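# Pack razor parts into case and close lid

## Task

Seat the razor handle, the razor head and the blade packet each in its own slot inside the razor case, then push the lid all the way closed so that it remains latched. At the end the case must lie flat on the table, and neither gripper may be in contact with the case or any of the parts.

## Robot and tools

Robot: two six-joint arms, left_arm and right_arm, each ending in a parallel gripper with a wrist camera (cam_left_wrist, cam_right_wrist, both 896x504 pixels). Joint order for every row and every per-joint list in results: waist, shoulder, elbow, wrist pitch, wrist yaw, wrist roll, then the gripper. Stated joint ranges in radians: waist -2.618 to 3.054, shoulder 0.000 to 3.142, elbow 0.000 to 3.142, wrist pitch -1.571 to 1.571, wrist yaw -1.571 to 1.571, wrist roll -2.094 to 2.094. Real ends may differ by up to 0.059 rad either way.

Scene frame: metres, origin at table-top height halfway between the two nominal arm bases, +x pointing out over the table, +z up, left_arm on the +y side (camera image left/right does not follow arm names). Each result gives end_effector_position (the point between the finger pads, about 1 cm short of the fingertips) and end_effector_quat_wxyz in this frame; printed positions can be slightly wrong, more when the arm reaches far. In the gripper's own axes the fingers point along +z and close along y.

The row format (shared by execute_actions and move): 14 numbers, each in [-1, 1]: left_arm's six joint values then its opening, then right_arm's six joint values then its opening. Always send all 14 even if one arm stays still. Joint values are offsets, not poses: they count from that arm's Joint targets as they stood when the action (or move) began, not from the previous row, and they are scaled so 1.0 equals 1.202 rad for the waist, 1.258 shoulder, 1.238 elbow, 2.073 wrist pitch, 2.022 wrist yaw and 2.022 wrist roll. Sending 0 for all six joints of an arm re-commands its current targets. The opening number is absolute: +1 fully open, -1 closed; to leave a gripper unchanged, resend its present command (0 is a real half-open command).

execute_actions(actions, cameras): actions is a list of actions; each action is a table of 0 to 15 rows, one row per 1/30 s control step; if shorter than 15 the last row is held to fill 15 steps. An empty list just returns state and images. An action is rejected for both arms if it would push a joint more than 0.059 rad outward beyond its stated range; a malformed first action, or a first action failing that check, rejects the whole call. Joint speed is capped and each step's target stays within a lead of the measured angle (0.202 waist, 0.258 shoulder, 0.238 elbow, 0.573 wrist pitch, 0.522 wrist yaw and roll), and targets are scaled back if they would place the gripper over 100 mm from where it is, so large offsets may need several actions; finish leftovers from the new Joint targets. cameras: list of names, null/omitted/["all"] for both, [] for none; an unknown name invalidates the call.

move(target, speed, blend, opening_speed, blocking, cameras): drives all joints of both arms together along smooth paths. target is one 14-number row or a list of up to 15 rows differing only in joint offsets, every row counted from the same starting Joint targets. speed: top rad/s of the joint with the longest travel, 0.01 to 2, default 0.5; one value or one per segment. blend: radians of corner rounding at intermediate targets, default 0. opening_speed: rate of the gripper command on the -1..+1 scale per second, at least 0.2; if omitted the opening is sent at once. blocking=false returns after about 0.5 s while the move continues; then call wait or stop before other motion. Paths take at least 0.5 s and do not avoid obstacles or the other arm; faster moves hit harder, and aiming past a contact presses harder. The result adds a move: line: done, off_target (resting with a joint over 0.035 rad off), moving, held (a check withheld steps or the clearance check stopped the path) or fault, with limits=held when steps were withheld and the worst joint error per arm. Neither done nor off_target tells you about contact.

wait(seconds 0 to 10): lets time pass with arms holding their commands; a running move continues. stop(): brakes a running move; fingers keep going unless opening_speed was set.

zoom_image(camera, region): camera is cam_left_wrist or cam_right_wrist, region [x0, y0, x1, y1] in that camera's latest image pixels, origin top-left, at most 504 by 504.

finished_scene(scene, check): scene is the number of the scene being ended; check describes, per condition, what images and readings show, what they cannot show and how it might still fail. The first call only records the check so you can inspect and fix; the second call ends the scene irreversibly.

Result lines: Joint positions and Joint velocities (rad, rad/s per joint, then finger-pad gap in m, 0.094 when open); Joint targets (the base for your next offsets); Tool commands; Joint torques (N m, positive toward increasing angle, with offsets and noise; the first three joints wrap at ±28); grip_measured (opening on the command scale; a bit too wide when empty, narrower than the object under a hard squeeze); grip_effort_nm (gripper motor effort, negative closing, not pad force). Commanding about 0.11 below the first-touch reading gives a full-force grip; to release, command well above grip_measured. Messages: "joint sent to its limit", "joint command not followed" (clearance check altered targets), MOTOR HOT (75 °C), OVER-TEMPERATURE FAULT (90 °C, the arm folds and idles). Camera calibration (K, distortion, T_world_to_cam) is supplied and may be slightly off; wrist images may lag during motion.

Cautions: do not drop parts, release moving parts, slam, or press hard; never let the arms collide; nothing may fall or be left off the table. Brief external tugs on held parts may occur. Holding loads, staying stretched out or pushing against an unreachable pose heats motors; if an arm is stalled against something, command its targets back past its measured positions.

Each tool is called as name(argument=value, ...), one argument or row to a line, values as JSON.

## Session

execute_actions(
  actions=[],
)

Scene clock: 0.00 s.
left_arm: end_effector_position=(+0.3707, +0.0618, +0.1803) grip_measured=+1.000 grip_effort_nm=n/a end_effector_quat_wxyz=(+0.174, +0.293, +0.865, -0.368) | right_arm: end_effector_position=(+0.3970, -0.2237, +0.2055) grip_measured=+1.000 grip_effort_nm=n/a end_effector_quat_wxyz=(-0.305, +0.668, -0.612, -0.293)
Joint names: [waist, shoulder, elbow, wrist pitch, wrist yaw, wrist roll]
Joint positions: left_arm=[-0.115 1.821 1.376 -0.893 0.812 0.452 0.094] | right_arm=[0.011 1.905 1.74 -1.399 -0.874 -1.626 0.094]
Joint velocities: left_arm=[-0.012 0.012 -0.002 -0.081 -0.022 0.007 0] | right_arm=[-0.002 -0.007 -0.002 0.11 -0.022 -0.066 0]
Joint torques (N m): no reading
Motor temperatures (°C): left_arm=[25 28 28 26 24 24 24] | right_arm=[24 24 29 25 23 24 26]
Heat: left arm: 28 °C; right arm: 29 °C.
Joint targets: left_arm=[-0.114 1.808 1.388 -0.891 0.831 0.462] | right_arm=[0.011 1.884 1.758 -1.396 -0.899 -1.632]
Tool commands: left_gripper/opening=+1.0 right_gripper/opening=+1.0
camera_calibration:
cam_left_wrist: T_world_to_cam=[[-0.661447, -0.529847, 0.530802, 0.183237], [-0.70064, 0.689036, -0.18529, 0.285358], [-0.267566, -0.49446, -0.826993, 0.370434], [0, 0, 0, 1]] pos_world=[0.42025, 0.0836303, 0.261958]
cam_right_wrist: T_world_to_cam=[[0.997103, 0.0666997, 0.0365522, -0.387277], [0.0759045, -0.903215, -0.422423, -0.105849], [0.00483906, 0.423973, -0.905662, 0.369996], [0, 0, 0, 1]] pos_world=[0.392399, -0.226642, 0.304534]

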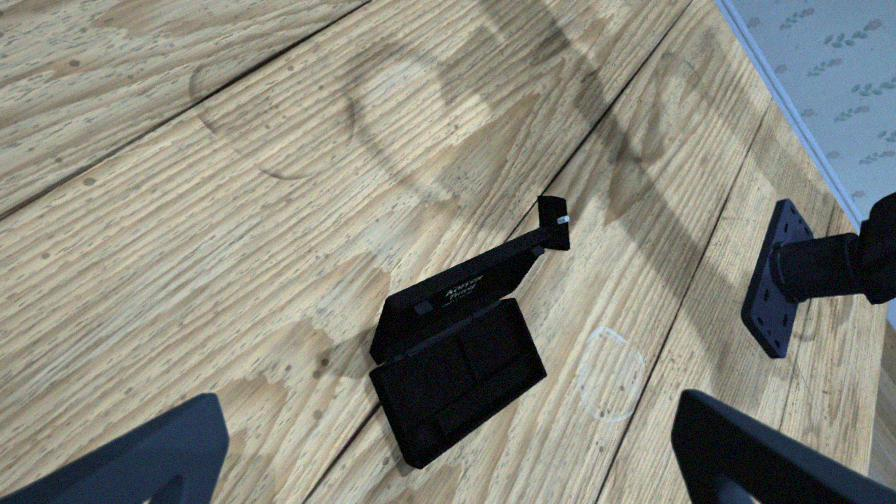

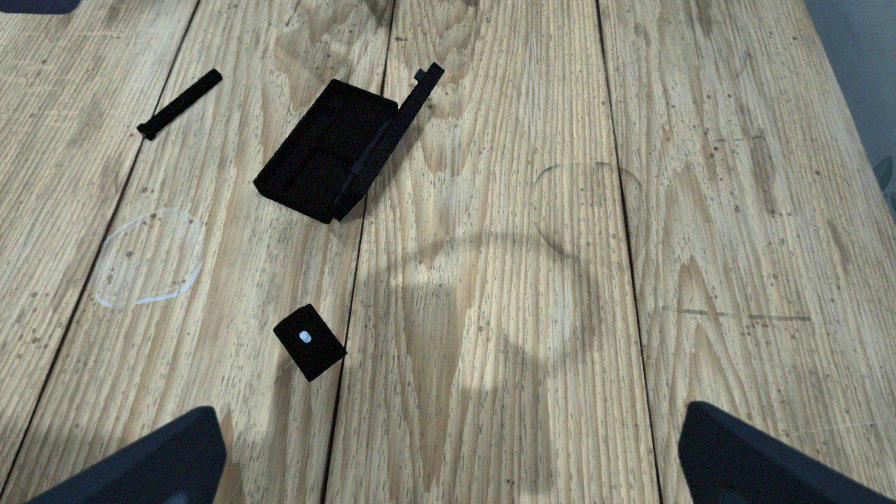

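move(
  target=[0.344,-0.444,0.01,-0.197,-0.411,-0.228,1,-0.6,-0.71,-0.327,0.055,0.445,0.807,1],
  speed=0.8,
)

move(
  target=[-0.55,0,0,0,0,0,1,0,0,0,0,0,0,1],
  speed=0.8,
  cameras=["cam_left_wrist"],
)

Scene clock: 36.87 s.
left_arm: end_effector_position=(+0.2736, +0.3141, +0.2746) grip_measured=+1.000 grip_effort_nm=-0.007 end_effector_quat_wxyz=(+0.205, -0.150, +0.967, +0.031) | right_arm: end_effector_position=(+0.2131, -0.5121, +0.2785) grip_measured=+1.000 grip_effort_nm=-0.012 end_effector_quat_wxyz=(+0.267, +0.317, +0.905, -0.098)
Joint names: [waist, shoulder, elbow, wrist pitch, wrist yaw, wrist roll]
Joint positions: left_arm=[0.302 1.267 1.376 -1.262 0.006 0.009 0.094] | right_arm=[-0.711 1.002 1.363 -1.356 -0.003 -0.019 0.094]
Joint velocities: left_arm=[-0.002 -0.037 0.002 0.022 0.022 -0.022 0] | right_arm=[-0.022 -0.002 -0.007 0.022 0.007 -0.007 0]
Joint torques (N m): left_arm=[0.2 -5.48 8.58 0.74 -0.17 -0.05] | right_arm=[-0.46 -0.9 3.81 2.12 0.08 0.11]
Motor temperatures (°C): left_arm=[25 32 29 27 24 24 24] | right_arm=[24 31 30 25 24 24 26]
Heat: left arm: 32 °C; right arm: 31 °C.
Joint targets: left_arm=[0.299 1.249 1.400 -1.299 0.000 0.001] | right_arm=[-0.711 0.990 1.353 -1.282 0.001 0.000]
move: off_target (left_arm, right_arm); left_arm: the wrist pitch is farthest, 0.038 rad from its target; right_arm: the wrist pitch is farthest, 0.074 rad from its target
camera_calibration:
cam_left_wrist: T_world_to_cam=[[0.265069, -0.964205, 0.00690262, 0.229445], [-0.963423, -0.264548, 0.042775, 0.369695], [-0.0394178, -0.0179885, -0.999061, 0.382314], [0, 0, 0, 1]] pos_world=[0.310424, 0.325912, 0.364557]
cam_right_wrist: T_world_to_cam=[[-0.627227, -0.77882, -0.00499675, -0.262621], [-0.770835, 0.621688, -0.138989, 0.560822], [0.111354, -0.0833259, -0.990281, 0.30033], [0, 0, 0, 1]] pos_world=[0.234135, -0.528165, 0.374047]

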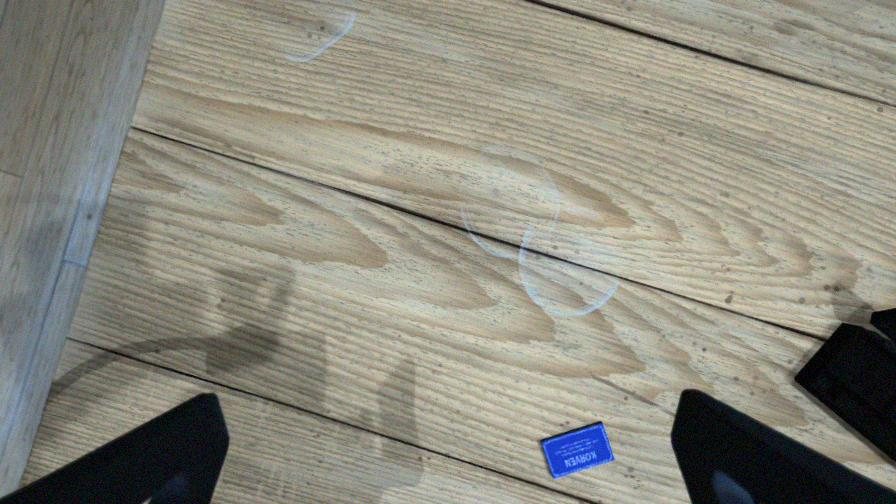

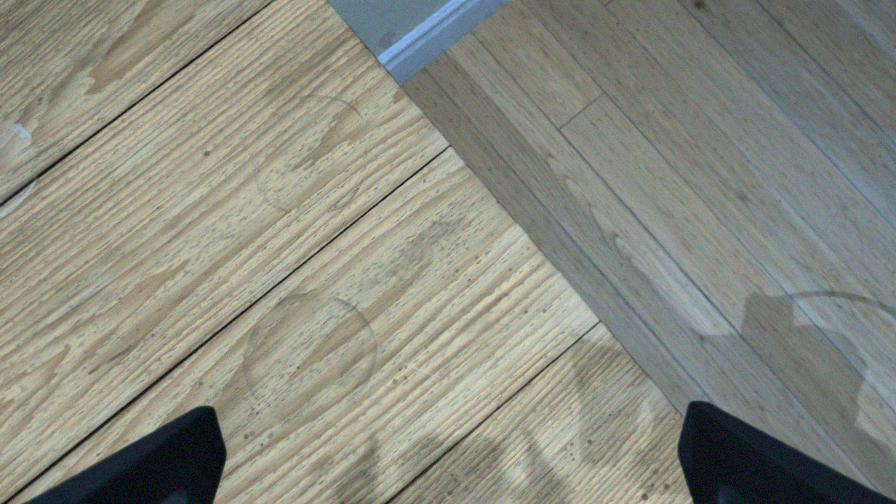

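Scene clock: 38.13 s.
left_arm: end_effector_position=(+0.2709, +0.1318, +0.2746) grip_measured=+1.000 grip_effort_nm=-0.012 end_effector_quat_wxyz=(+0.205, +0.177, +0.962, -0.035) | right_arm: end_effector_position=(+0.2129, -0.5123, +0.2785) grip_measured=+1.000 grip_effort_nm=-0.012 end_effector_quat_wxyz=(+0.267, +0.317, +0.905, -0.098)
Joint names: [waist, shoulder, elbow, wrist pitch, wrist yaw, wrist roll]
Joint positions: left_arm=[-0.366 1.267 1.376 -1.262 0.001 0.013 0.094] | right_arm=[-0.711 1.002 1.363 -1.356 -0.001 -0.017 0.094]
Joint velocities: left_arm=[0.002 -0.002 0.007 0.051 -0.081 0.007 0] | right_arm=[0.002 0.007 0.007 -0.007 -0.022 0.007 0]
Joint torques (N m): left_arm=[-0.12 -5.49 8.7 0.76 -0.13 -0.05] | right_arm=[-0.47 -0.95 3.78 2.12 0.08 0.08]
Motor temperatures (°C): left_arm=[25 32 29 27 24 24 24] | right_arm=[24 31 30 26 24 24 26]
Heat: left arm: 32 °C; right arm: 31 °C.
Joint targets: left_arm=[-0.362 1.249 1.400 -1.299 0.000 0.001] | right_arm=[-0.711 0.990 1.353 -1.282 0.001 0.000]
move: off_target (left_arm, right_arm); left_arm: the wrist pitch is farthest, 0.037 rad from its target; right_arm: the wrist pitch is farthest, 0.074 rad from its target
camera_calibration:
cam_left_wrist: T_world_to_cam=[[-0.392058, -0.91994, 0.000835099, 0.228216], [-0.919073, 0.391728, 0.0430693, 0.220251], [-0.0399483, 0.0161182, -0.999072, 0.374576], [0, 0, 0, 1]] pos_world=[0.306864, 0.117629, 0.364551]
Images, in order (width x height): cam_left_wrist 896x504.

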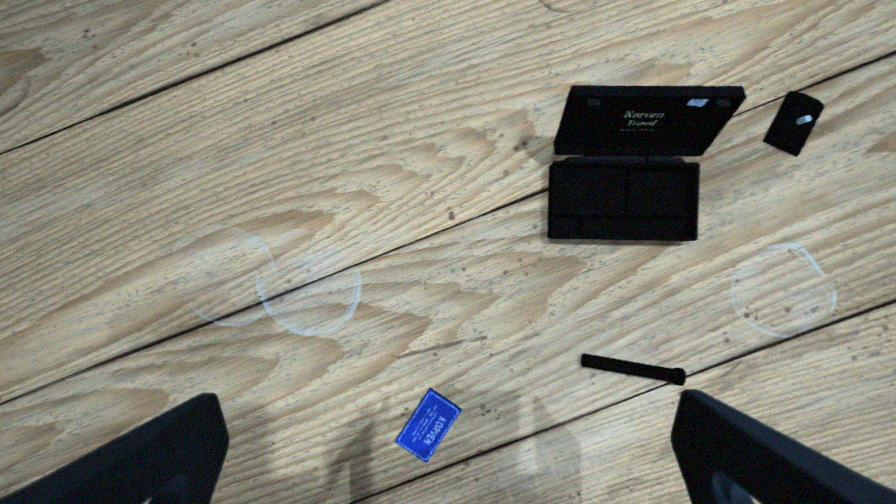

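zoom_image(
  camera="cam_left_wrist",
  region=[530, 70, 760, 250],
)

zoom_image(
  camera="cam_left_wrist",
  region=[560, 330, 710, 410],
)

zoom_image(
  camera="cam_left_wrist",
  region=[740, 70, 850, 180],
)

Scaled by 2.191 from the camera's 896x504 image, which has a finer 1280x720 frame.

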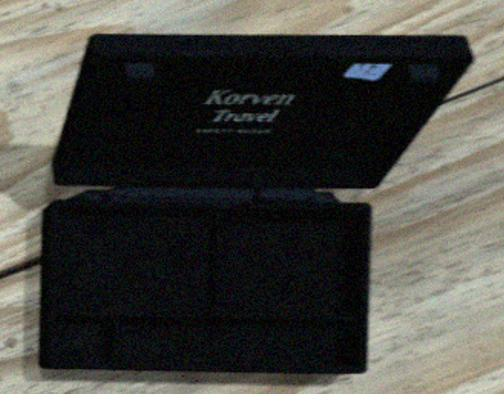

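Scaled by 3.360 from the camera's 896x504 image, which has a finer 1280x720 frame.

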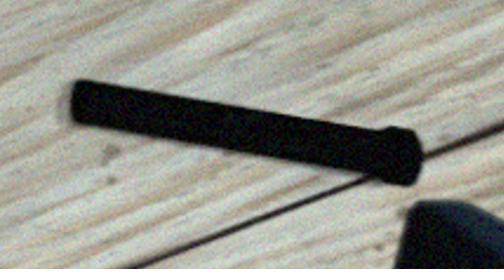

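Scaled by 4.582 from the camera's 896x504 image, which has a finer 1280x720 frame.

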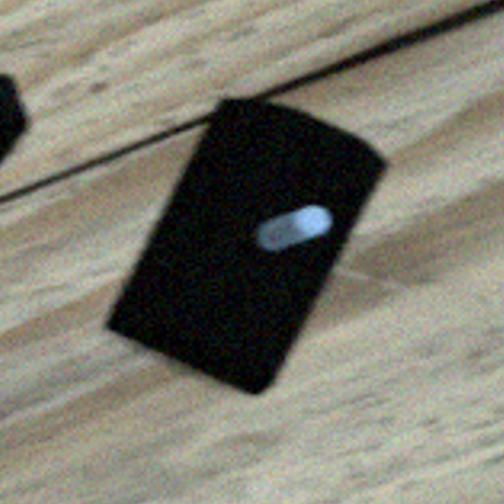

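move(
  target=[-0.23,0.31,-0.47,0.497,0,0,-1,0,0,0,0,0,0,1],
  speed=0.6,
  cameras=["cam_left_wrist"],
)

zoom_image(
  camera="cam_left_wrist",
  region=[200, 50, 700, 450],
)

Scene clock: 68.50 s.
left_arm: end_effector_position=(+0.2999, +0.0176, +0.0679) grip_measured=-0.993 grip_effort_nm=-0.354 end_effector_quat_wxyz=(+0.212, +0.306, +0.926, -0.068) | right_arm: end_effector_position=(+0.2129, -0.5123, +0.2785) grip_measured=+1.000 grip_effort_nm=-0.017 end_effector_quat_wxyz=(+0.267, +0.317, +0.905, -0.098)
Joint names: [waist, shoulder, elbow, wrist pitch, wrist yaw, wrist roll]
Joint positions: left_arm=[-0.641 1.638 0.833 -0.317 0.001 0.013 0] | right_arm=[-0.711 1.002 1.363 -1.356 -0.001 -0.017 0.094]
Joint velocities: left_arm=[0.022 -0.017 0.002 -0.051 -0.007 -0.037 -0.001] | right_arm=[-0.027 -0.012 -0.002 0.037 0.007 -0.051 0]
Joint torques (N m): left_arm=[-0.42 -7.41 5.15 1.74 -0.09 -0.05] | right_arm=[-0.44 -0.94 3.81 2.14 0.08 0.09]
Motor temperatures (°C): left_arm=[25 30 29 27 24 24 24] | right_arm=[24 26 30 32 24 24 26]
Heat: left arm: 30 °C; right arm: 32 °C.
Joint targets: left_arm=[-0.638 1.639 0.819 -0.269 0.000 0.001] | right_arm=[-0.711 0.990 1.353 -1.282 0.001 0.000]
move: off_target (left_arm, right_arm); left_arm: the wrist pitch is farthest, 0.048 rad from its target; right_arm: the wrist pitch is farthest, 0.074 rad from its target
camera_calibration:
cam_left_wrist: T_world_to_cam=[[-0.626809, -0.779172, -0.000758758, 0.202727], [-0.779118, 0.626754, 0.0124442, 0.256543], [-0.00922059, 0.00839128, -0.999922, 0.162042], [0, 0, 0, 1]] pos_world=[0.328442, -0.0041893, 0.15899]
Images, in order (width x height): cam_left_wrist 896x504.

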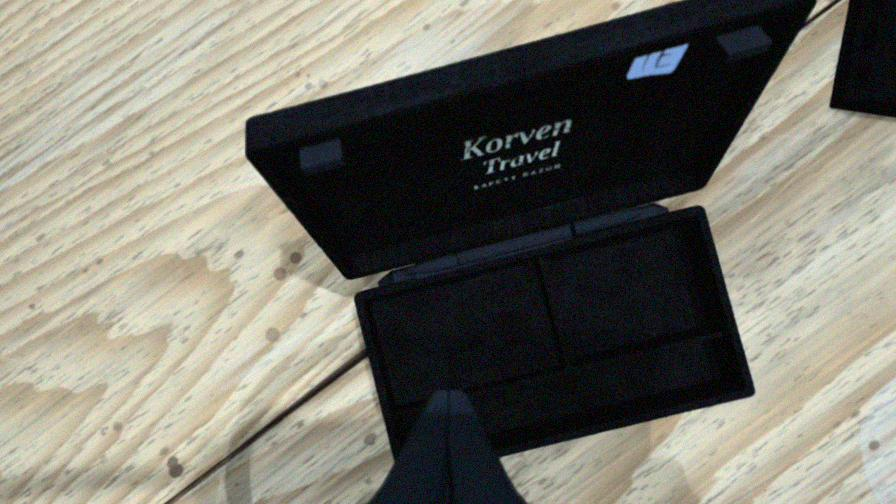

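Scaled by 1.008 from the camera's 896x504 image, which has a finer 1280x720 frame.

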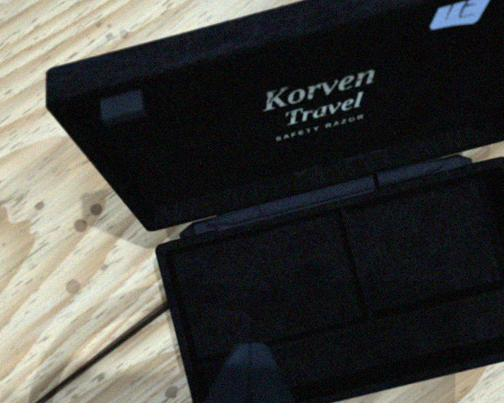

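move(
  target=[0.02,-0.06,0,-0.09,0,0,-1,0,0,0,0,0,0,1],
  speed=0.4,
  cameras=["cam_left_wrist"],
)

zoom_image(
  camera="cam_left_wrist",
  region=[300, 150, 800, 450],
)

Scene clock: 79.47 s.
left_arm: end_effector_position=(+0.2879, +0.0337, +0.0728) grip_measured=-0.993 grip_effort_nm=-0.359 end_effector_quat_wxyz=(+0.187, +0.300, +0.934, -0.057) | right_arm: end_effector_position=(+0.2129, -0.5123, +0.2785) grip_measured=+1.000 grip_effort_nm=-0.017 end_effector_quat_wxyz=(+0.267, +0.317, +0.905, -0.098)
Joint names: [waist, shoulder, elbow, wrist pitch, wrist yaw, wrist roll]
Joint positions: left_arm=[-0.624 1.591 0.832 -0.418 -0.001 0.013 0] | right_arm=[-0.711 1.002 1.363 -1.356 -0.001 -0.017 0.094]
Joint velocities: left_arm=[0.022 0.002 0.002 0.037 -0.022 -0.022 -0.001] | right_arm=[0.007 -0.002 -0.017 -0.022 -0.007 0.007 0]
Joint torques (N m): left_arm=[0.34 -9.4 5.29 0.69 -0.09 -0.05] | right_arm=[-0.5 -0.88 3.75 2.13 0.09 0.08]
Motor temperatures (°C): left_arm=[25 30 29 28 24 24 24] | right_arm=[24 26 29 33 24 24 26]
Heat: left arm: 30 °C; right arm: 33 °C.
Joint targets: left_arm=[-0.614 1.564 0.819 -0.455 0.000 0.001] | right_arm=[-0.711 0.990 1.353 -1.282 0.001 0.000]
move: off_target (left_arm, right_arm); left_arm: the wrist pitch is farthest, 0.038 rad from its target; right_arm: the wrist pitch is farthest, 0.074 rad from its target
camera_calibration:
cam_left_wrist: T_world_to_cam=[[-0.613079, -0.790022, 0.000695029, 0.204038], [-0.788185, 0.611713, 0.0676148, 0.236147], [-0.0538423, 0.0409054, -0.997711, 0.178274], [0, 0, 0, 1]] pos_world=[0.320817, 0.00944744, 0.161757]
Images, in order (width x height): cam_left_wrist 896x504.

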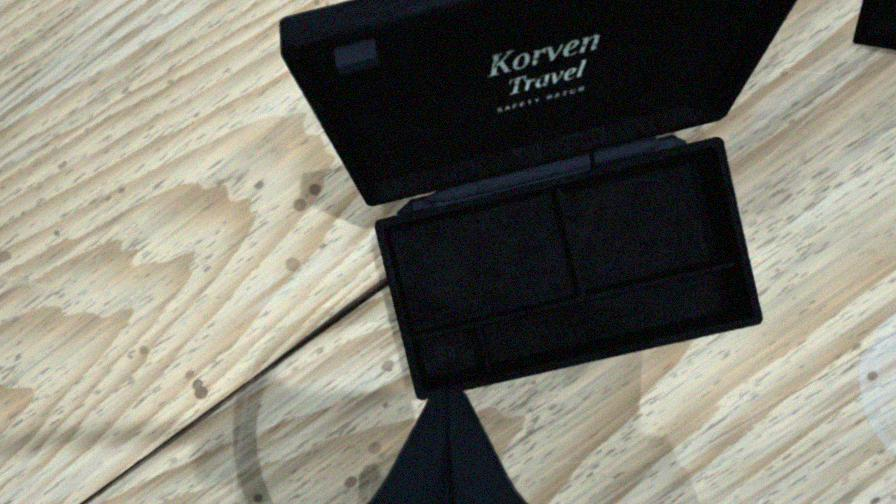

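Scaled by 1.008 from the camera's 896x504 image, which has a finer 1280x720 frame.

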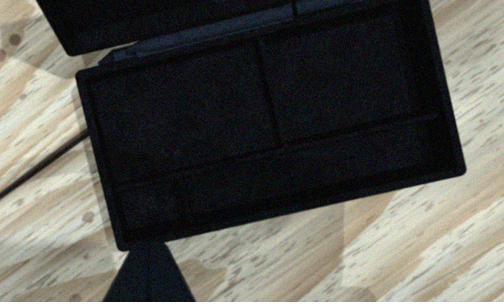

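zoom_image(
  camera="cam_left_wrist",
  region=[640, 220, 780, 340],
)

zoom_image(
  camera="cam_left_wrist",
  region=[400, 280, 660, 410],
)

Scaled by 3.600 from the camera's 896x504 image, which has a finer 1280x720 frame.

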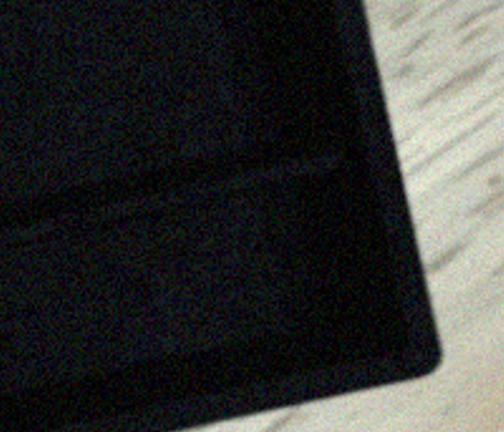

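Scaled by 1.938 from the camera's 896x504 image, which has a finer 1280x720 frame.

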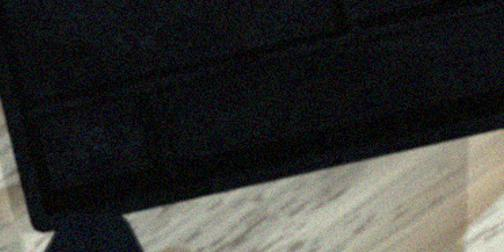

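move(
  target=[
    [0,-0.2,0.05,0,0,0,-1,0,0,0,0,0,0,1],
    [0.345,-0.262,-0.1,-0.279,0,0.403,-1,0,0,0,0,0,0,1],
  ],
  speed=0.5,
  cameras=["cam_left_wrist"],
)

Scene clock: 134.90 s.
left_arm: end_effector_position=(+0.1867, +0.1952, +0.0899) grip_measured=-0.993 grip_effort_nm=-0.359 end_effector_quat_wxyz=(+0.003, +0.472, +0.881, +0.001) | right_arm: end_effector_position=(+0.2132, -0.5125, +0.2787) grip_measured=+1.000 grip_effort_nm=-0.007 end_effector_quat_wxyz=(+0.267, +0.317, +0.905, -0.098)
Joint names: [waist, shoulder, elbow, wrist pitch, wrist yaw, wrist roll]
Joint positions: left_arm=[-0.198 1.258 0.711 -1.016 -0.001 0.802 0] | right_arm=[-0.711 1.002 1.363 -1.354 -0.001 -0.017 0.094]
Joint velocities: left_arm=[-0.007 -0.007 0.017 -0.022 0.037 0.051 0] | right_arm=[-0.012 -0.002 0.002 0.051 -0.022 0.051 0]
Joint torques (N m): left_arm=[0.32 -5.44 4.9 0.08 -0.11 0.08] | right_arm=[-0.43 -0.95 3.75 2.13 0.1 0.07]
Motor temperatures (°C): left_arm=[25 31 29 27 24 24 24] | right_arm=[24 25 29 36 24 24 26]
Heat: left arm: 31 °C; right arm: 36 °C.
Joint targets: left_arm=[-0.199 1.234 0.695 -1.034 0.000 0.816] | right_arm=[-0.711 0.990 1.353 -1.282 0.001 0.000]
move: off_target (right_arm); right_arm: the wrist pitch is farthest, 0.072 rad from its target
camera_calibration:
cam_left_wrist: T_world_to_cam=[[-0.850888, -0.525129, 0.0151431, 0.260992], [-0.465713, 0.767326, 0.44082, -0.0677255], [-0.243107, 0.368036, -0.897468, 0.145741], [0, 0, 0, 1]] pos_world=[0.225965, 0.135384, 0.1567]
Images, in order (width x height): cam_left_wrist 896x504.

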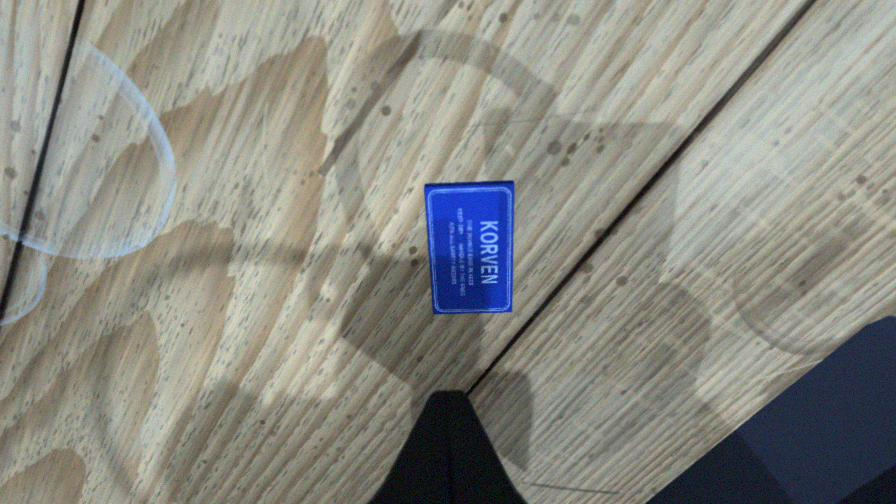

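move(
  target=[-0.0283,0.0696,-0.108,0.1085,0,-0.018,0.17,0,0,0,0,0,0,1],
  cameras=["cam_left_wrist"],
)

Scene clock: 190.33 s.
left_arm: end_effector_position=(+0.1776, +0.1929, +0.0479) grip_measured=+0.169 grip_effort_nm=0.071 end_effector_quat_wxyz=(-0.006, +0.478, +0.878, -0.002) | right_arm: end_effector_position=(+0.2132, -0.5125, +0.2787) grip_measured=+1.000 grip_effort_nm=-0.017 end_effector_quat_wxyz=(+0.267, +0.317, +0.905, -0.098)
Joint names: [waist, shoulder, elbow, wrist pitch, wrist yaw, wrist roll]
Joint positions: left_arm=[-0.221 1.324 0.574 -0.834 -0.001 0.793 0.055] | right_arm=[-0.711 1.002 1.363 -1.354 -0.001 -0.017 0.094]
Joint velocities: left_arm=[-0.017 -0.007 0.007 -0.037 -0.007 -0.066 -0.001] | right_arm=[-0.007 0.022 -0.007 -0.022 -0.022 -0.007 0]
Joint torques (N m): left_arm=[-0.58 -3.75 4.6 0.54 -0.1 -0.05] | right_arm=[-0.43 -0.95 3.77 2.11 0.09 0.07]
Motor temperatures (°C): left_arm=[25 29 29 26 24 24 24] | right_arm=[24 25 29 37 24 24 25]
Heat: left arm: 29 °C; right arm: 37 °C.
Joint targets: left_arm=[-0.233 1.322 0.561 -0.809 0.000 0.780] | right_arm=[-0.711 0.990 1.353 -1.282 0.001 0.000]
move: off_target (right_arm); right_arm: the wrist pitch is farthest, 0.072 rad from its target
camera_calibration:
cam_left_wrist: T_world_to_cam=[[-0.857617, -0.513422, 0.0298469, 0.250898], [-0.44635, 0.771897, 0.452711, -0.0565313], [-0.255471, 0.374931, -0.891157, 0.107302], [0, 0, 0, 1]] pos_world=[0.217354, 0.132222, 0.113727]
Images, in order (width x height): cam_left_wrist 896x504.

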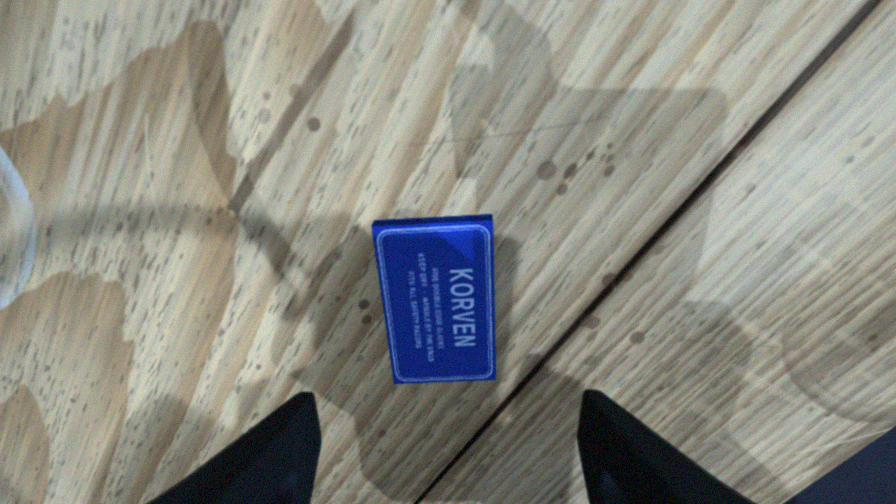

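move(
  target=[-0.006,0.0962,-0.058,0.093,0,-0.035,0.17,0,0,0,0,0,0,1],
  speed=0.3,
  cameras=["cam_left_wrist"],
)

move(
  target=[0,0,0,0,0,0,-0.4,0,0,0,0,0,0,1],
  opening_speed=0.6,
  cameras=["cam_left_wrist"],
)

Scene clock: 212.23 s.
left_arm: end_effector_position=(+0.1810, +0.1908, +0.0143) grip_measured=+0.169 grip_effort_nm=0.056 end_effector_quat_wxyz=(-0.005, +0.451, +0.893, -0.001) | right_arm: end_effector_position=(+0.2132, -0.5125, +0.2787) grip_measured=+1.000 grip_effort_nm=-0.012 end_effector_quat_wxyz=(+0.267, +0.317, +0.905, -0.098)
Joint names: [waist, shoulder, elbow, wrist pitch, wrist yaw, wrist roll]
Joint positions: left_arm=[-0.228 1.442 0.502 -0.642 -0.001 0.722 0.055] | right_arm=[-0.711 1.002 1.363 -1.354 -0.001 -0.017 0.094]
Joint velocities: left_arm=[0.012 -0.007 -0.022 0.095 -0.051 0.037 0] | right_arm=[-0.012 -0.012 -0.022 -0.022 0.007 -0.022 0]
Joint torques (N m): left_arm=[-0.51 -4.11 4.18 0.52 -0.09 -0.06] | right_arm=[-0.44 -0.95 3.81 2.12 0.09 0.08]
Motor temperatures (°C): left_arm=[25 28 28 26 24 24 24] | right_arm=[24 24 29 38 24 24 25]
Heat: left arm: 28 °C; right arm: 38 °C.
Joint targets: left_arm=[-0.241 1.443 0.489 -0.616 0.000 0.709] | right_arm=[-0.711 0.990 1.353 -1.282 0.001 0.000]
move: off_target (right_arm); right_arm: the wrist pitch is farthest, 0.072 rad from its target
camera_calibration:
cam_left_wrist: T_world_to_cam=[[-0.823704, -0.566322, 0.0281371, 0.257728], [-0.494747, 0.742071, 0.452279, -0.0237338], [-0.277015, 0.358623, -0.891432, 0.0860297], [0, 0, 0, 1]] pos_world=[0.224381, 0.132717, 0.0801723]
Images, in order (width x height): cam_left_wrist 896x504.

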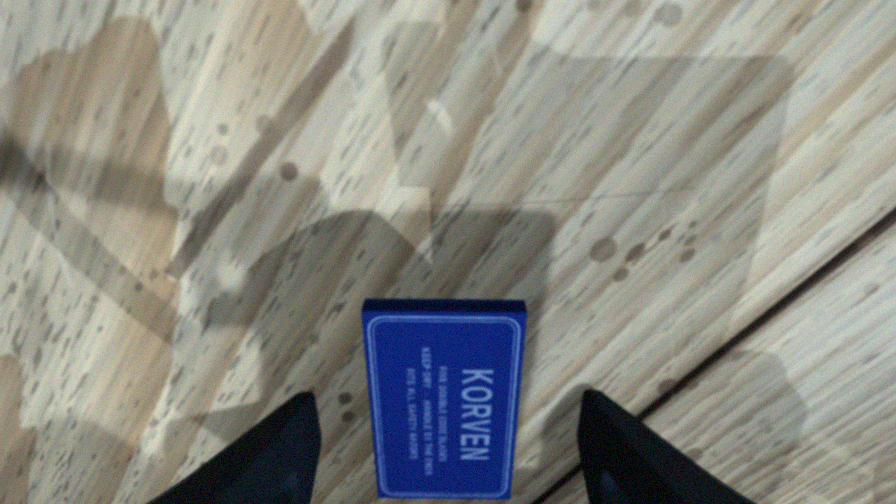

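Scene clock: 213.40 s.
left_arm: end_effector_position=(+0.1814, +0.1907, +0.0143) grip_measured=-0.394 grip_effort_nm=-0.335 end_effector_quat_wxyz=(-0.005, +0.451, +0.893, -0.001) | right_arm: end_effector_position=(+0.2132, -0.5125, +0.2787) grip_measured=+1.000 grip_effort_nm=-0.017 end_effector_quat_wxyz=(+0.267, +0.317, +0.905, -0.098)
Joint names: [waist, shoulder, elbow, wrist pitch, wrist yaw, wrist roll]
Joint positions: left_arm=[-0.228 1.442 0.502 -0.64 -0.001 0.722 0.028] | right_arm=[-0.711 1.002 1.363 -1.354 -0.001 -0.017 0.094]
Joint velocities: left_arm=[0.002 0.017 0.022 -0.037 -0.022 -0.007 0.001] | right_arm=[-0.012 -0.002 -0.007 0.022 -0.022 0.007 0]
Joint torques (N m): left_arm=[-0.62 -4.05 4.04 0.51 -0.08 -0.04] | right_arm=[-0.44 -0.9 3.77 2.11 0.07 0.08]
Motor temperatures (°C): left_arm=[25 28 28 26 24 24 24] | right_arm=[24 24 29 38 24 24 25]
Heat: left arm: 28 °C; right arm: 38 °C.
Joint targets: left_arm=[-0.241 1.443 0.489 -0.616 0.000 0.709] | right_arm=[-0.711 0.990 1.353 -1.282 0.001 0.000]
move: off_target (right_arm); right_arm: the wrist pitch is farthest, 0.072 rad from its target
camera_calibration:
cam_left_wrist: T_world_to_cam=[[-0.823745, -0.566313, 0.0270856, 0.25801], [-0.495424, 0.742217, 0.451297, -0.0233787], [-0.275678, 0.358334, -0.891963, 0.0859783], [0, 0, 0, 1]] pos_world=[0.224655, 0.132658, 0.0802518]
Images, in order (width x height): cam_left_wrist 896x504.

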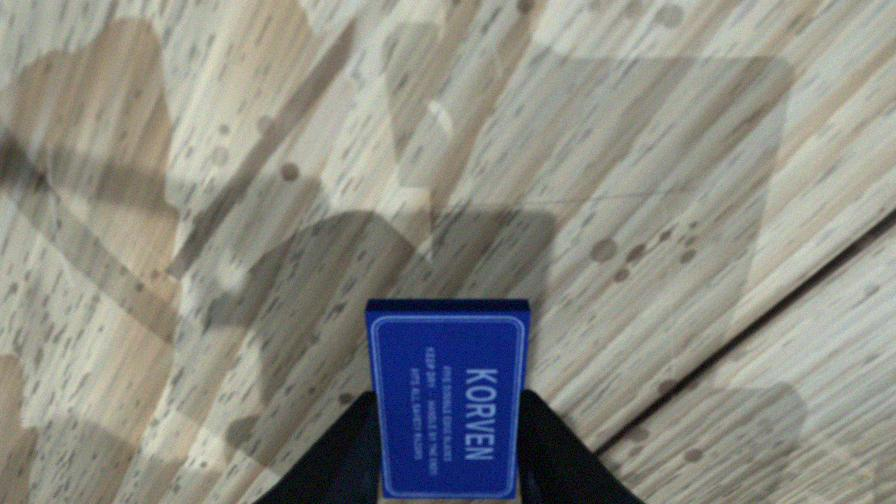

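move(
  target=[0,0,0,0,0,0,-0.55,0,0,0,0,0,0,1],
  opening_speed=0.5,
  cameras=[],
)

move(
  target=[
    [0,-0.165,0.219,-0.2216,0,0,-0.55,0,0,0,0,0,0,1],
    [-0.351,0.445,0.76,-0.179,0,0.3145,-0.55,0,0,0,0,0,0,1],
  ],
  cameras=["cam_left_wrist"],
)

Scene clock: 230.20 s.
left_arm: end_effector_position=(+0.1814, +0.1907, +0.0143) grip_measured=-0.460 grip_effort_nm=-0.974 end_effector_quat_wxyz=(-0.005, +0.451, +0.893, -0.001) | right_arm: end_effector_position=(+0.2132, -0.5125, +0.2787) grip_measured=+1.000 grip_effort_nm=-0.027 end_effector_quat_wxyz=(+0.267, +0.317, +0.905, -0.098)
Joint names: [waist, shoulder, elbow, wrist pitch, wrist yaw, wrist roll]
Joint positions: left_arm=[-0.228 1.442 0.502 -0.64 -0.001 0.722 0.025] | right_arm=[-0.711 1.002 1.363 -1.354 -0.001 -0.017 0.094]
Joint velocities: left_arm=[-0.017 -0.012 -0.012 -0.007 -0.022 0.022 -0.001] | right_arm=[0.022 0.007 -0.002 -0.007 -0.037 -0.022 0]
Joint torques (N m): left_arm=[-0.57 -4.1 4.25 0.51 -0.1 -0.06] | right_arm=[-0.46 -0.94 3.81 2.12 0.09 0.08]
Motor temperatures (°C): left_arm=[25 28 28 26 24 24 24] | right_arm=[24 24 29 39 24 24 25]
Heat: left arm: 28 °C; right arm: 39 °C.
Joint targets: left_arm=[-0.241 1.443 0.489 -0.616 0.000 0.709] | right_arm=[-0.711 0.990 1.353 -1.282 0.001 0.000]
move: off_target (right_arm); right_arm: the wrist pitch is farthest, 0.072 rad from its target
No camera images: "cameras" was empty.

Scene clock: 233.50 s.
left_arm: end_effector_position=(+0.2921, +0.0111, +0.0660) grip_measured=-0.467 grip_effort_nm=-1.038 end_effector_quat_wxyz=(-0.015, +0.837, +0.546, -0.004) | right_arm: end_effector_position=(+0.2132, -0.5125, +0.2787) grip_measured=+1.000 grip_effort_nm=-0.022 end_effector_quat_wxyz=(+0.267, +0.317, +0.905, -0.098)
Joint names: [waist, shoulder, elbow, wrist pitch, wrist yaw, wrist roll]
Joint positions: left_arm=[-0.67 1.994 1.39 -0.998 -0.002 1.331 0.025] | right_arm=[-0.711 1.002 1.363 -1.354 -0.001 -0.017 0.094]
Joint velocities: left_arm=[-0.022 -0.012 0.007 0.007 -0.007 0.066 0] | right_arm=[-0.007 0.007 0.002 0.022 -0.022 -0.051 0]
Joint torques (N m): left_arm=[0.05 -10.04 9.35 0.26 -0.07 0.11] | right_arm=[-0.47 -0.92 3.78 2.12 0.09 0.08]
Motor temperatures (°C): left_arm=[25 28 29 26 24 24 24] | right_arm=[24 24 29 39 24 24 25]
Heat: left arm: 29 °C; right arm: 39 °C.
Joint targets: left_arm=[-0.663 2.002 1.430 -0.987 0.000 1.345] | right_arm=[-0.711 0.990 1.353 -1.282 0.001 0.000]
move: off_target (left_arm, right_arm); left_arm: the elbow is farthest, 0.040 rad from its target; right_arm: the wrist pitch is farthest, 0.072 rad from its target
camera_calibration:
cam_left_wrist: T_world_to_cam=[[-0.899972, 0.432966, 0.0508987, 0.255763], [0.407378, 0.793671, 0.451807, -0.122809], [0.15522, 0.427349, -0.890663, 0.10023], [0, 0, 0, 1]] pos_world=[0.264652, -0.0561003, 0.131739]
Images, in order (width x height): cam_left_wrist 896x504.

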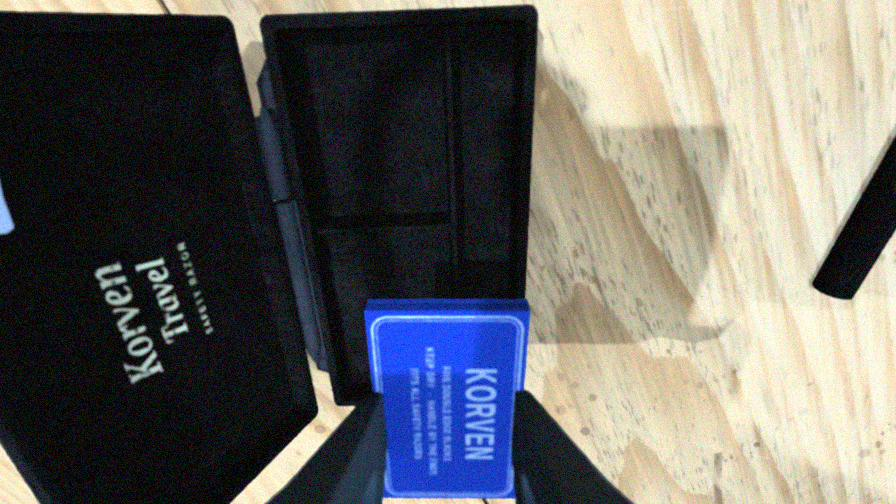

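move(
  target=[0.015,0.043,0.0065,0.04,0,-0.027,-0.55,0,0,0,0,0,0,1],
  speed=0.2,
  cameras=["cam_left_wrist"],
)

Scene clock: 266.93 s.
left_arm: end_effector_position=(+0.3079, +0.0068, +0.0500) grip_measured=-0.467 grip_effort_nm=-1.033 end_effector_quat_wxyz=(-0.001, +0.825, +0.565, +0.001) | right_arm: end_effector_position=(+0.2132, -0.5125, +0.2787) grip_measured=+1.000 grip_effort_nm=-0.017 end_effector_quat_wxyz=(+0.267, +0.317, +0.905, -0.098)
Joint names: [waist, shoulder, elbow, wrist pitch, wrist yaw, wrist roll]
Joint positions: left_arm=[-0.653 2.045 1.398 -0.926 -0.002 1.303 0.025] | right_arm=[-0.711 1.002 1.363 -1.354 -0.001 -0.017 0.094]
Joint velocities: left_arm=[-0.012 0.002 -0.002 -0.037 -0.037 -0.022 -0.001] | right_arm=[-0.007 -0.007 0.002 -0.051 -0.066 -0.022 0]
Joint torques (N m): left_arm=[0.34 -10.3 9.37 0.46 -0.05 -0.05] | right_arm=[-0.4 -0.96 3.75 2.12 0.08 0.08]
Motor temperatures (°C): left_arm=[25 31 31 26 24 24 25] | right_arm=[24 24 29 39 24 24 25]
Heat: left arm: 31 °C; right arm: 39 °C.
Joint targets: left_arm=[-0.644 2.056 1.438 -0.904 0.000 1.290] | right_arm=[-0.711 0.990 1.353 -1.282 0.001 0.000]
move: off_target (left_arm, right_arm); left_arm: the elbow is farthest, 0.040 rad from its target; right_arm: the wrist pitch is farthest, 0.072 rad from its target
camera_calibration:
cam_left_wrist: T_world_to_cam=[[-0.919213, 0.393127, 0.0223212, 0.280277], [0.36091, 0.818503, 0.446986, -0.104294], [0.157452, 0.418932, -0.894262, 0.08492], [0, 0, 0, 1]] pos_world=[0.281904, -0.0603952, 0.116303]
Images, in order (width x height): cam_left_wrist 896x504.

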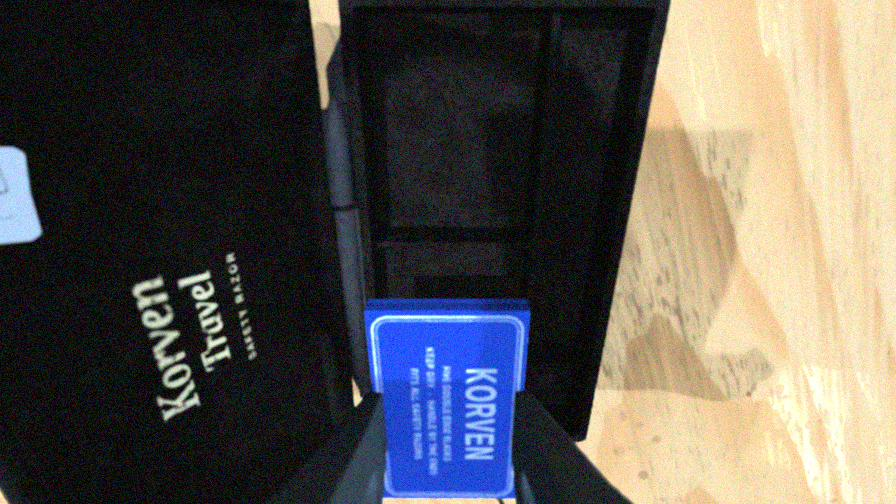

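move(
  target=[0.014,0.009,-0.043,0.03,0,0.004,-0.55,0,0,0,0,0,0,1],
  speed=0.2,
  cameras=["cam_left_wrist"],
)

Scene clock: 285.93 s.
left_arm: end_effector_position=(+0.3224, +0.0042, +0.0467) grip_measured=-0.467 grip_effort_nm=-1.033 end_effector_quat_wxyz=(+0.022, +0.820, +0.572, +0.009) | right_arm: end_effector_position=(+0.2132, -0.5125, +0.2787) grip_measured=+1.000 grip_effort_nm=-0.017 end_effector_quat_wxyz=(+0.267, +0.317, +0.905, -0.098)
Joint names: [waist, shoulder, elbow, wrist pitch, wrist yaw, wrist roll]
Joint positions: left_arm=[-0.636 2.054 1.396 -0.866 -0.002 1.303 0.025] | right_arm=[-0.711 1.002 1.363 -1.354 -0.001 -0.017 0.094]
Joint velocities: left_arm=[0.007 -0.002 0.007 -0.007 -0.022 -0.066 -0.001] | right_arm=[0.007 -0.007 0.002 0.007 -0.037 -0.081 0]
Joint torques (N m): left_arm=[0.36 -10.24 5 0.6 -0.06 0.04] | right_arm=[-0.47 -0.95 3.79 2.12 0.08 0.08]
Motor temperatures (°C): left_arm=[25 32 30 26 24 24 25] | right_arm=[24 24 28 40 23 24 25]
Heat: left arm: 32 °C; right arm: 40 °C.
Joint targets: left_arm=[-0.628 2.068 1.385 -0.842 0.000 1.298] | right_arm=[-0.711 0.990 1.353 -1.282 0.001 0.000]
move: off_target (right_arm); right_arm: the wrist pitch is farthest, 0.072 rad from its target
camera_calibration:
cam_left_wrist: T_world_to_cam=[[-0.925654, 0.377517, -0.0254286, 0.299055], [0.329402, 0.837097, 0.436764, -0.0953061], [0.186172, 0.395916, -0.899217, 0.0718336], [0, 0, 0, 1]] pos_world=[0.294842, -0.0615579, 0.113825]
Images, in order (width x height): cam_left_wrist 896x504.

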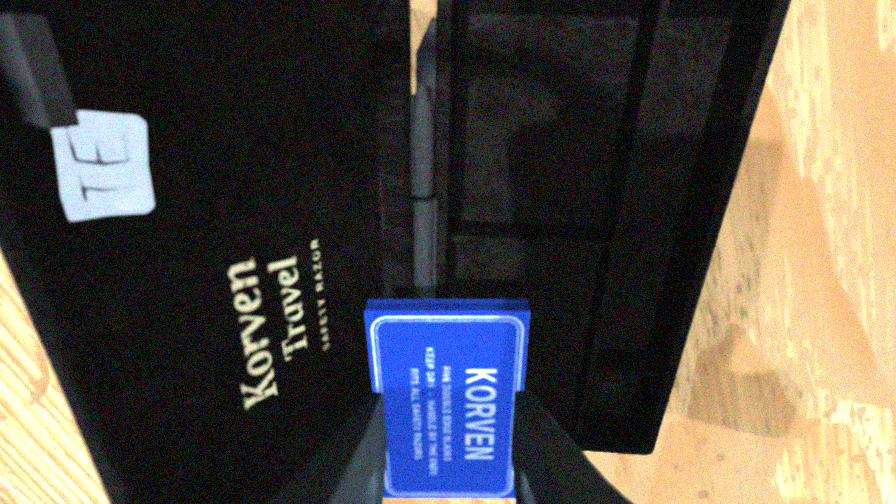

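move(
  target=[0,0,-0.04,0,0,0.004,-0.55,0,0,0,0,0,0,1],
  speed=0.2,
  cameras=["cam_left_wrist"],
)

Scene clock: 292.63 s.
left_arm: end_effector_position=(+0.3103, +0.0128, +0.0359) grip_measured=-0.467 grip_effort_nm=-1.038 end_effector_quat_wxyz=(+0.003, +0.820, +0.572, +0.002) | right_arm: end_effector_position=(+0.2132, -0.5125, +0.2787) grip_measured=+1.000 grip_effort_nm=-0.012 end_effector_quat_wxyz=(+0.267, +0.317, +0.905, -0.098)
Joint names: [waist, shoulder, elbow, wrist pitch, wrist yaw, wrist roll]
Joint positions: left_arm=[-0.636 2.054 1.35 -0.86 -0.002 1.303 0.025] | right_arm=[-0.711 1.002 1.363 -1.354 -0.001 -0.017 0.094]
Joint velocities: left_arm=[0.002 -0.002 -0.007 0.022 -0.022 -0.051 0.001] | right_arm=[0.012 0.002 -0.017 0.022 0.037 0.022 0]
Joint torques (N m): left_arm=[0.29 -10.04 4.64 0.46 -0.08 0.1] | right_arm=[-0.43 -0.91 3.79 2.11 0.08 0.08]
Motor temperatures (°C): left_arm=[25 31 30 26 24 24 25] | right_arm=[24 24 28 40 23 24 25]
Heat: left arm: 31 °C; right arm: 40 °C.
Joint targets: left_arm=[-0.628 2.068 1.335 -0.842 0.000 1.306] | right_arm=[-0.711 0.990 1.353 -1.282 0.001 0.000]
move: off_target (right_arm); right_arm: the wrist pitch is farthest, 0.072 rad from its target
camera_calibration:
cam_left_wrist: T_world_to_cam=[[-0.925849, 0.377657, 0.0133687, 0.282993], [0.343708, 0.826865, 0.445151, -0.0984721], [0.15706, 0.416737, -0.895356, 0.0696141], [0, 0, 0, 1]] pos_world=[0.284921, -0.0544619, 0.102381]
Images, in order (width x height): cam_left_wrist 896x504.

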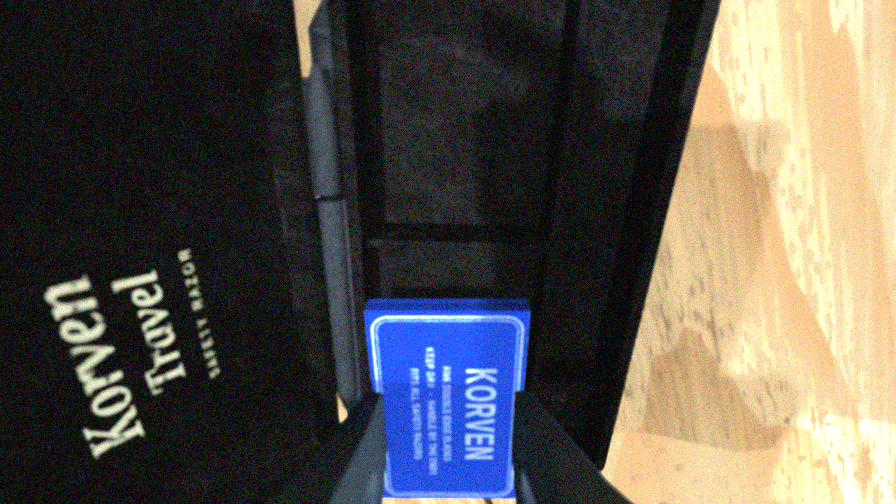

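move(
  target=[0.005,0.016,-0.026,0.023,0,0.009,-0.55,0,0,0,0,0,0,1],
  speed=0.1,
  cameras=["cam_left_wrist"],
)

Scene clock: 316.23 s.
left_arm: end_effector_position=(+0.3090, +0.0137, +0.0295) grip_measured=-0.467 grip_effort_nm=-1.033 end_effector_quat_wxyz=(+0.004, +0.822, +0.569, +0.002) | right_arm: end_effector_position=(+0.2132, -0.5125, +0.2787) grip_measured=+1.000 grip_effort_nm=-0.012 end_effector_quat_wxyz=(+0.267, +0.317, +0.905, -0.098)
Joint names: [waist, shoulder, elbow, wrist pitch, wrist yaw, wrist roll]
Joint positions: left_arm=[-0.636 2.059 1.329 -0.832 -0.002 1.31 0.025] | right_arm=[-0.711 1.002 1.363 -1.354 -0.001 -0.017 0.094]
Joint velocities: left_arm=[-0.017 -0.027 -0.012 -0.022 0.022 0.007 -0.001] | right_arm=[0.002 0.012 0.007 -0.037 -0.095 0.022 0]
Joint torques (N m): left_arm=[0.66 -8.87 3.6 0.69 -0.08 0.13] | right_arm=[-0.49 -0.95 3.79 2.11 0.09 0.08]
Motor temperatures (°C): left_arm=[25 31 29 26 24 24 26] | right_arm=[24 24 28 40 23 24 25]
Heat: left arm: 31 °C; right arm: 40 °C.
Joint targets: left_arm=[-0.622 2.088 1.303 -0.794 0.000 1.324] | right_arm=[-0.711 0.990 1.353 -1.282 0.001 0.000]
move: off_target (left_arm, right_arm); left_arm: the wrist pitch is farthest, 0.038 rad from its target; right_arm: the wrist pitch is farthest, 0.072 rad from its target
camera_calibration:
cam_left_wrist: T_world_to_cam=[[-0.923531, 0.383341, 0.0118769, 0.280808], [0.348213, 0.825118, 0.444891, -0.0972947], [0.160745, 0.415006, -0.895506, 0.0625863], [0, 0, 0, 1]] pos_world=[0.283154, -0.0533392, 0.0959968]
Images, in order (width x height): cam_left_wrist 896x504.

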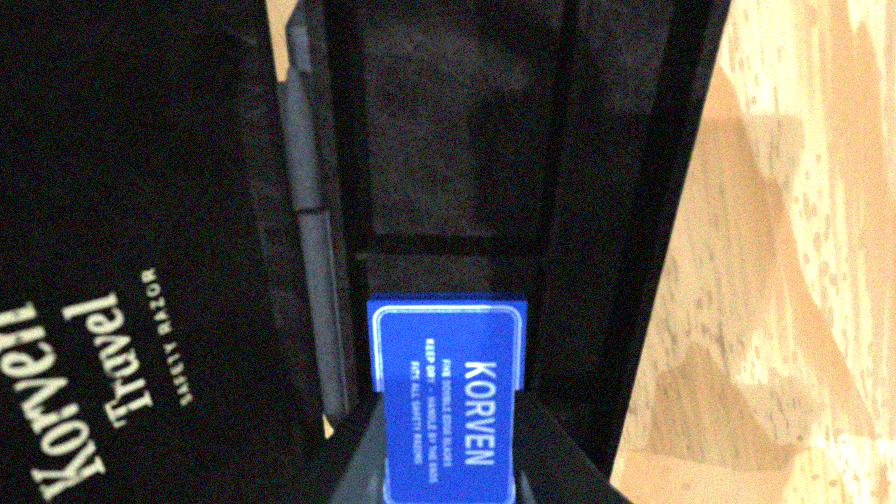

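move(
  target=[-0.0275,-0.017,0.054,-0.022,0,0,-0.55,0,0,0,0,0,0,1],
  speed=0.15,
  cameras=["cam_left_wrist"],
)

Scene clock: 330.07 s.
left_arm: end_effector_position=(+0.3093, +0.0125, +0.0312) grip_measured=-0.467 grip_effort_nm=-1.038 end_effector_quat_wxyz=(+0.003, +0.823, +0.567, +0.005) | right_arm: end_effector_position=(+0.2132, -0.5125, +0.2787) grip_measured=+1.000 grip_effort_nm=-0.022 end_effector_quat_wxyz=(+0.267, +0.317, +0.905, -0.098)
Joint names: [waist, shoulder, elbow, wrist pitch, wrist yaw, wrist roll]
Joint positions: left_arm=[-0.641 2.059 1.336 -0.84 -0.007 1.31 0.025] | right_arm=[-0.711 1.002 1.363 -1.354 -0.001 -0.017 0.094]
Joint velocities: left_arm=[-0.017 -0.017 -0.002 -0.022 0.007 0.007 0] | right_arm=[0.007 -0.007 0.002 0.095 -0.022 -0.066 0]
Joint torques (N m): left_arm=[-0.73 -10.62 8.69 0.25 -0.03 0.12] | right_arm=[-0.43 -0.95 3.81 2.12 0.09 0.08]
Motor temperatures (°C): left_arm=[25 30 29 26 24 24 26] | right_arm=[24 24 28 40 23 24 25]
Heat: left arm: 30 °C; right arm: 40 °C.
Joint targets: left_arm=[-0.655 2.067 1.370 -0.840 0.000 1.324] | right_arm=[-0.711 0.990 1.353 -1.282 0.001 0.000]
move: off_target (right_arm); right_arm: the wrist pitch is farthest, 0.072 rad from its target
camera_calibration:
cam_left_wrist: T_world_to_cam=[[-0.921803, 0.387507, 0.0108391, 0.280922], [0.350769, 0.821854, 0.448907, -0.0979854], [0.165046, 0.417606, -0.893513, 0.0631761], [0, 0, 0, 1]] pos_world=[0.282898, -0.0547122, 0.0973901]
Images, in order (width x height): cam_left_wrist 896x504.

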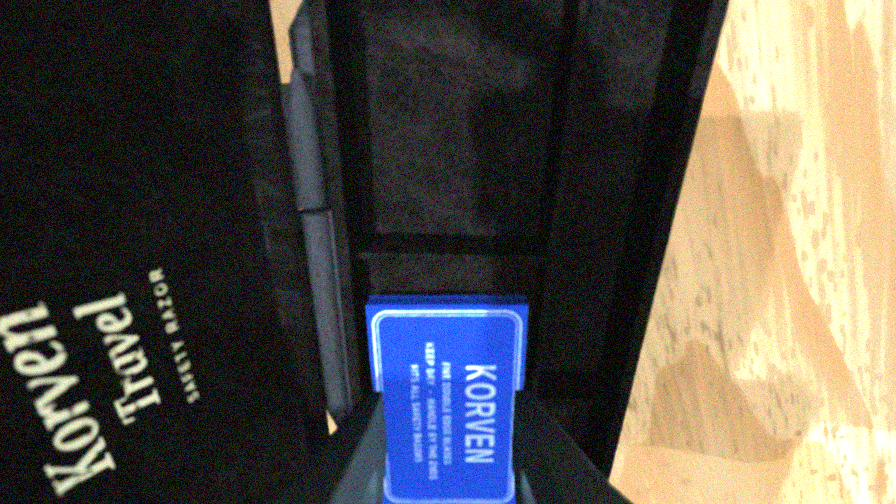

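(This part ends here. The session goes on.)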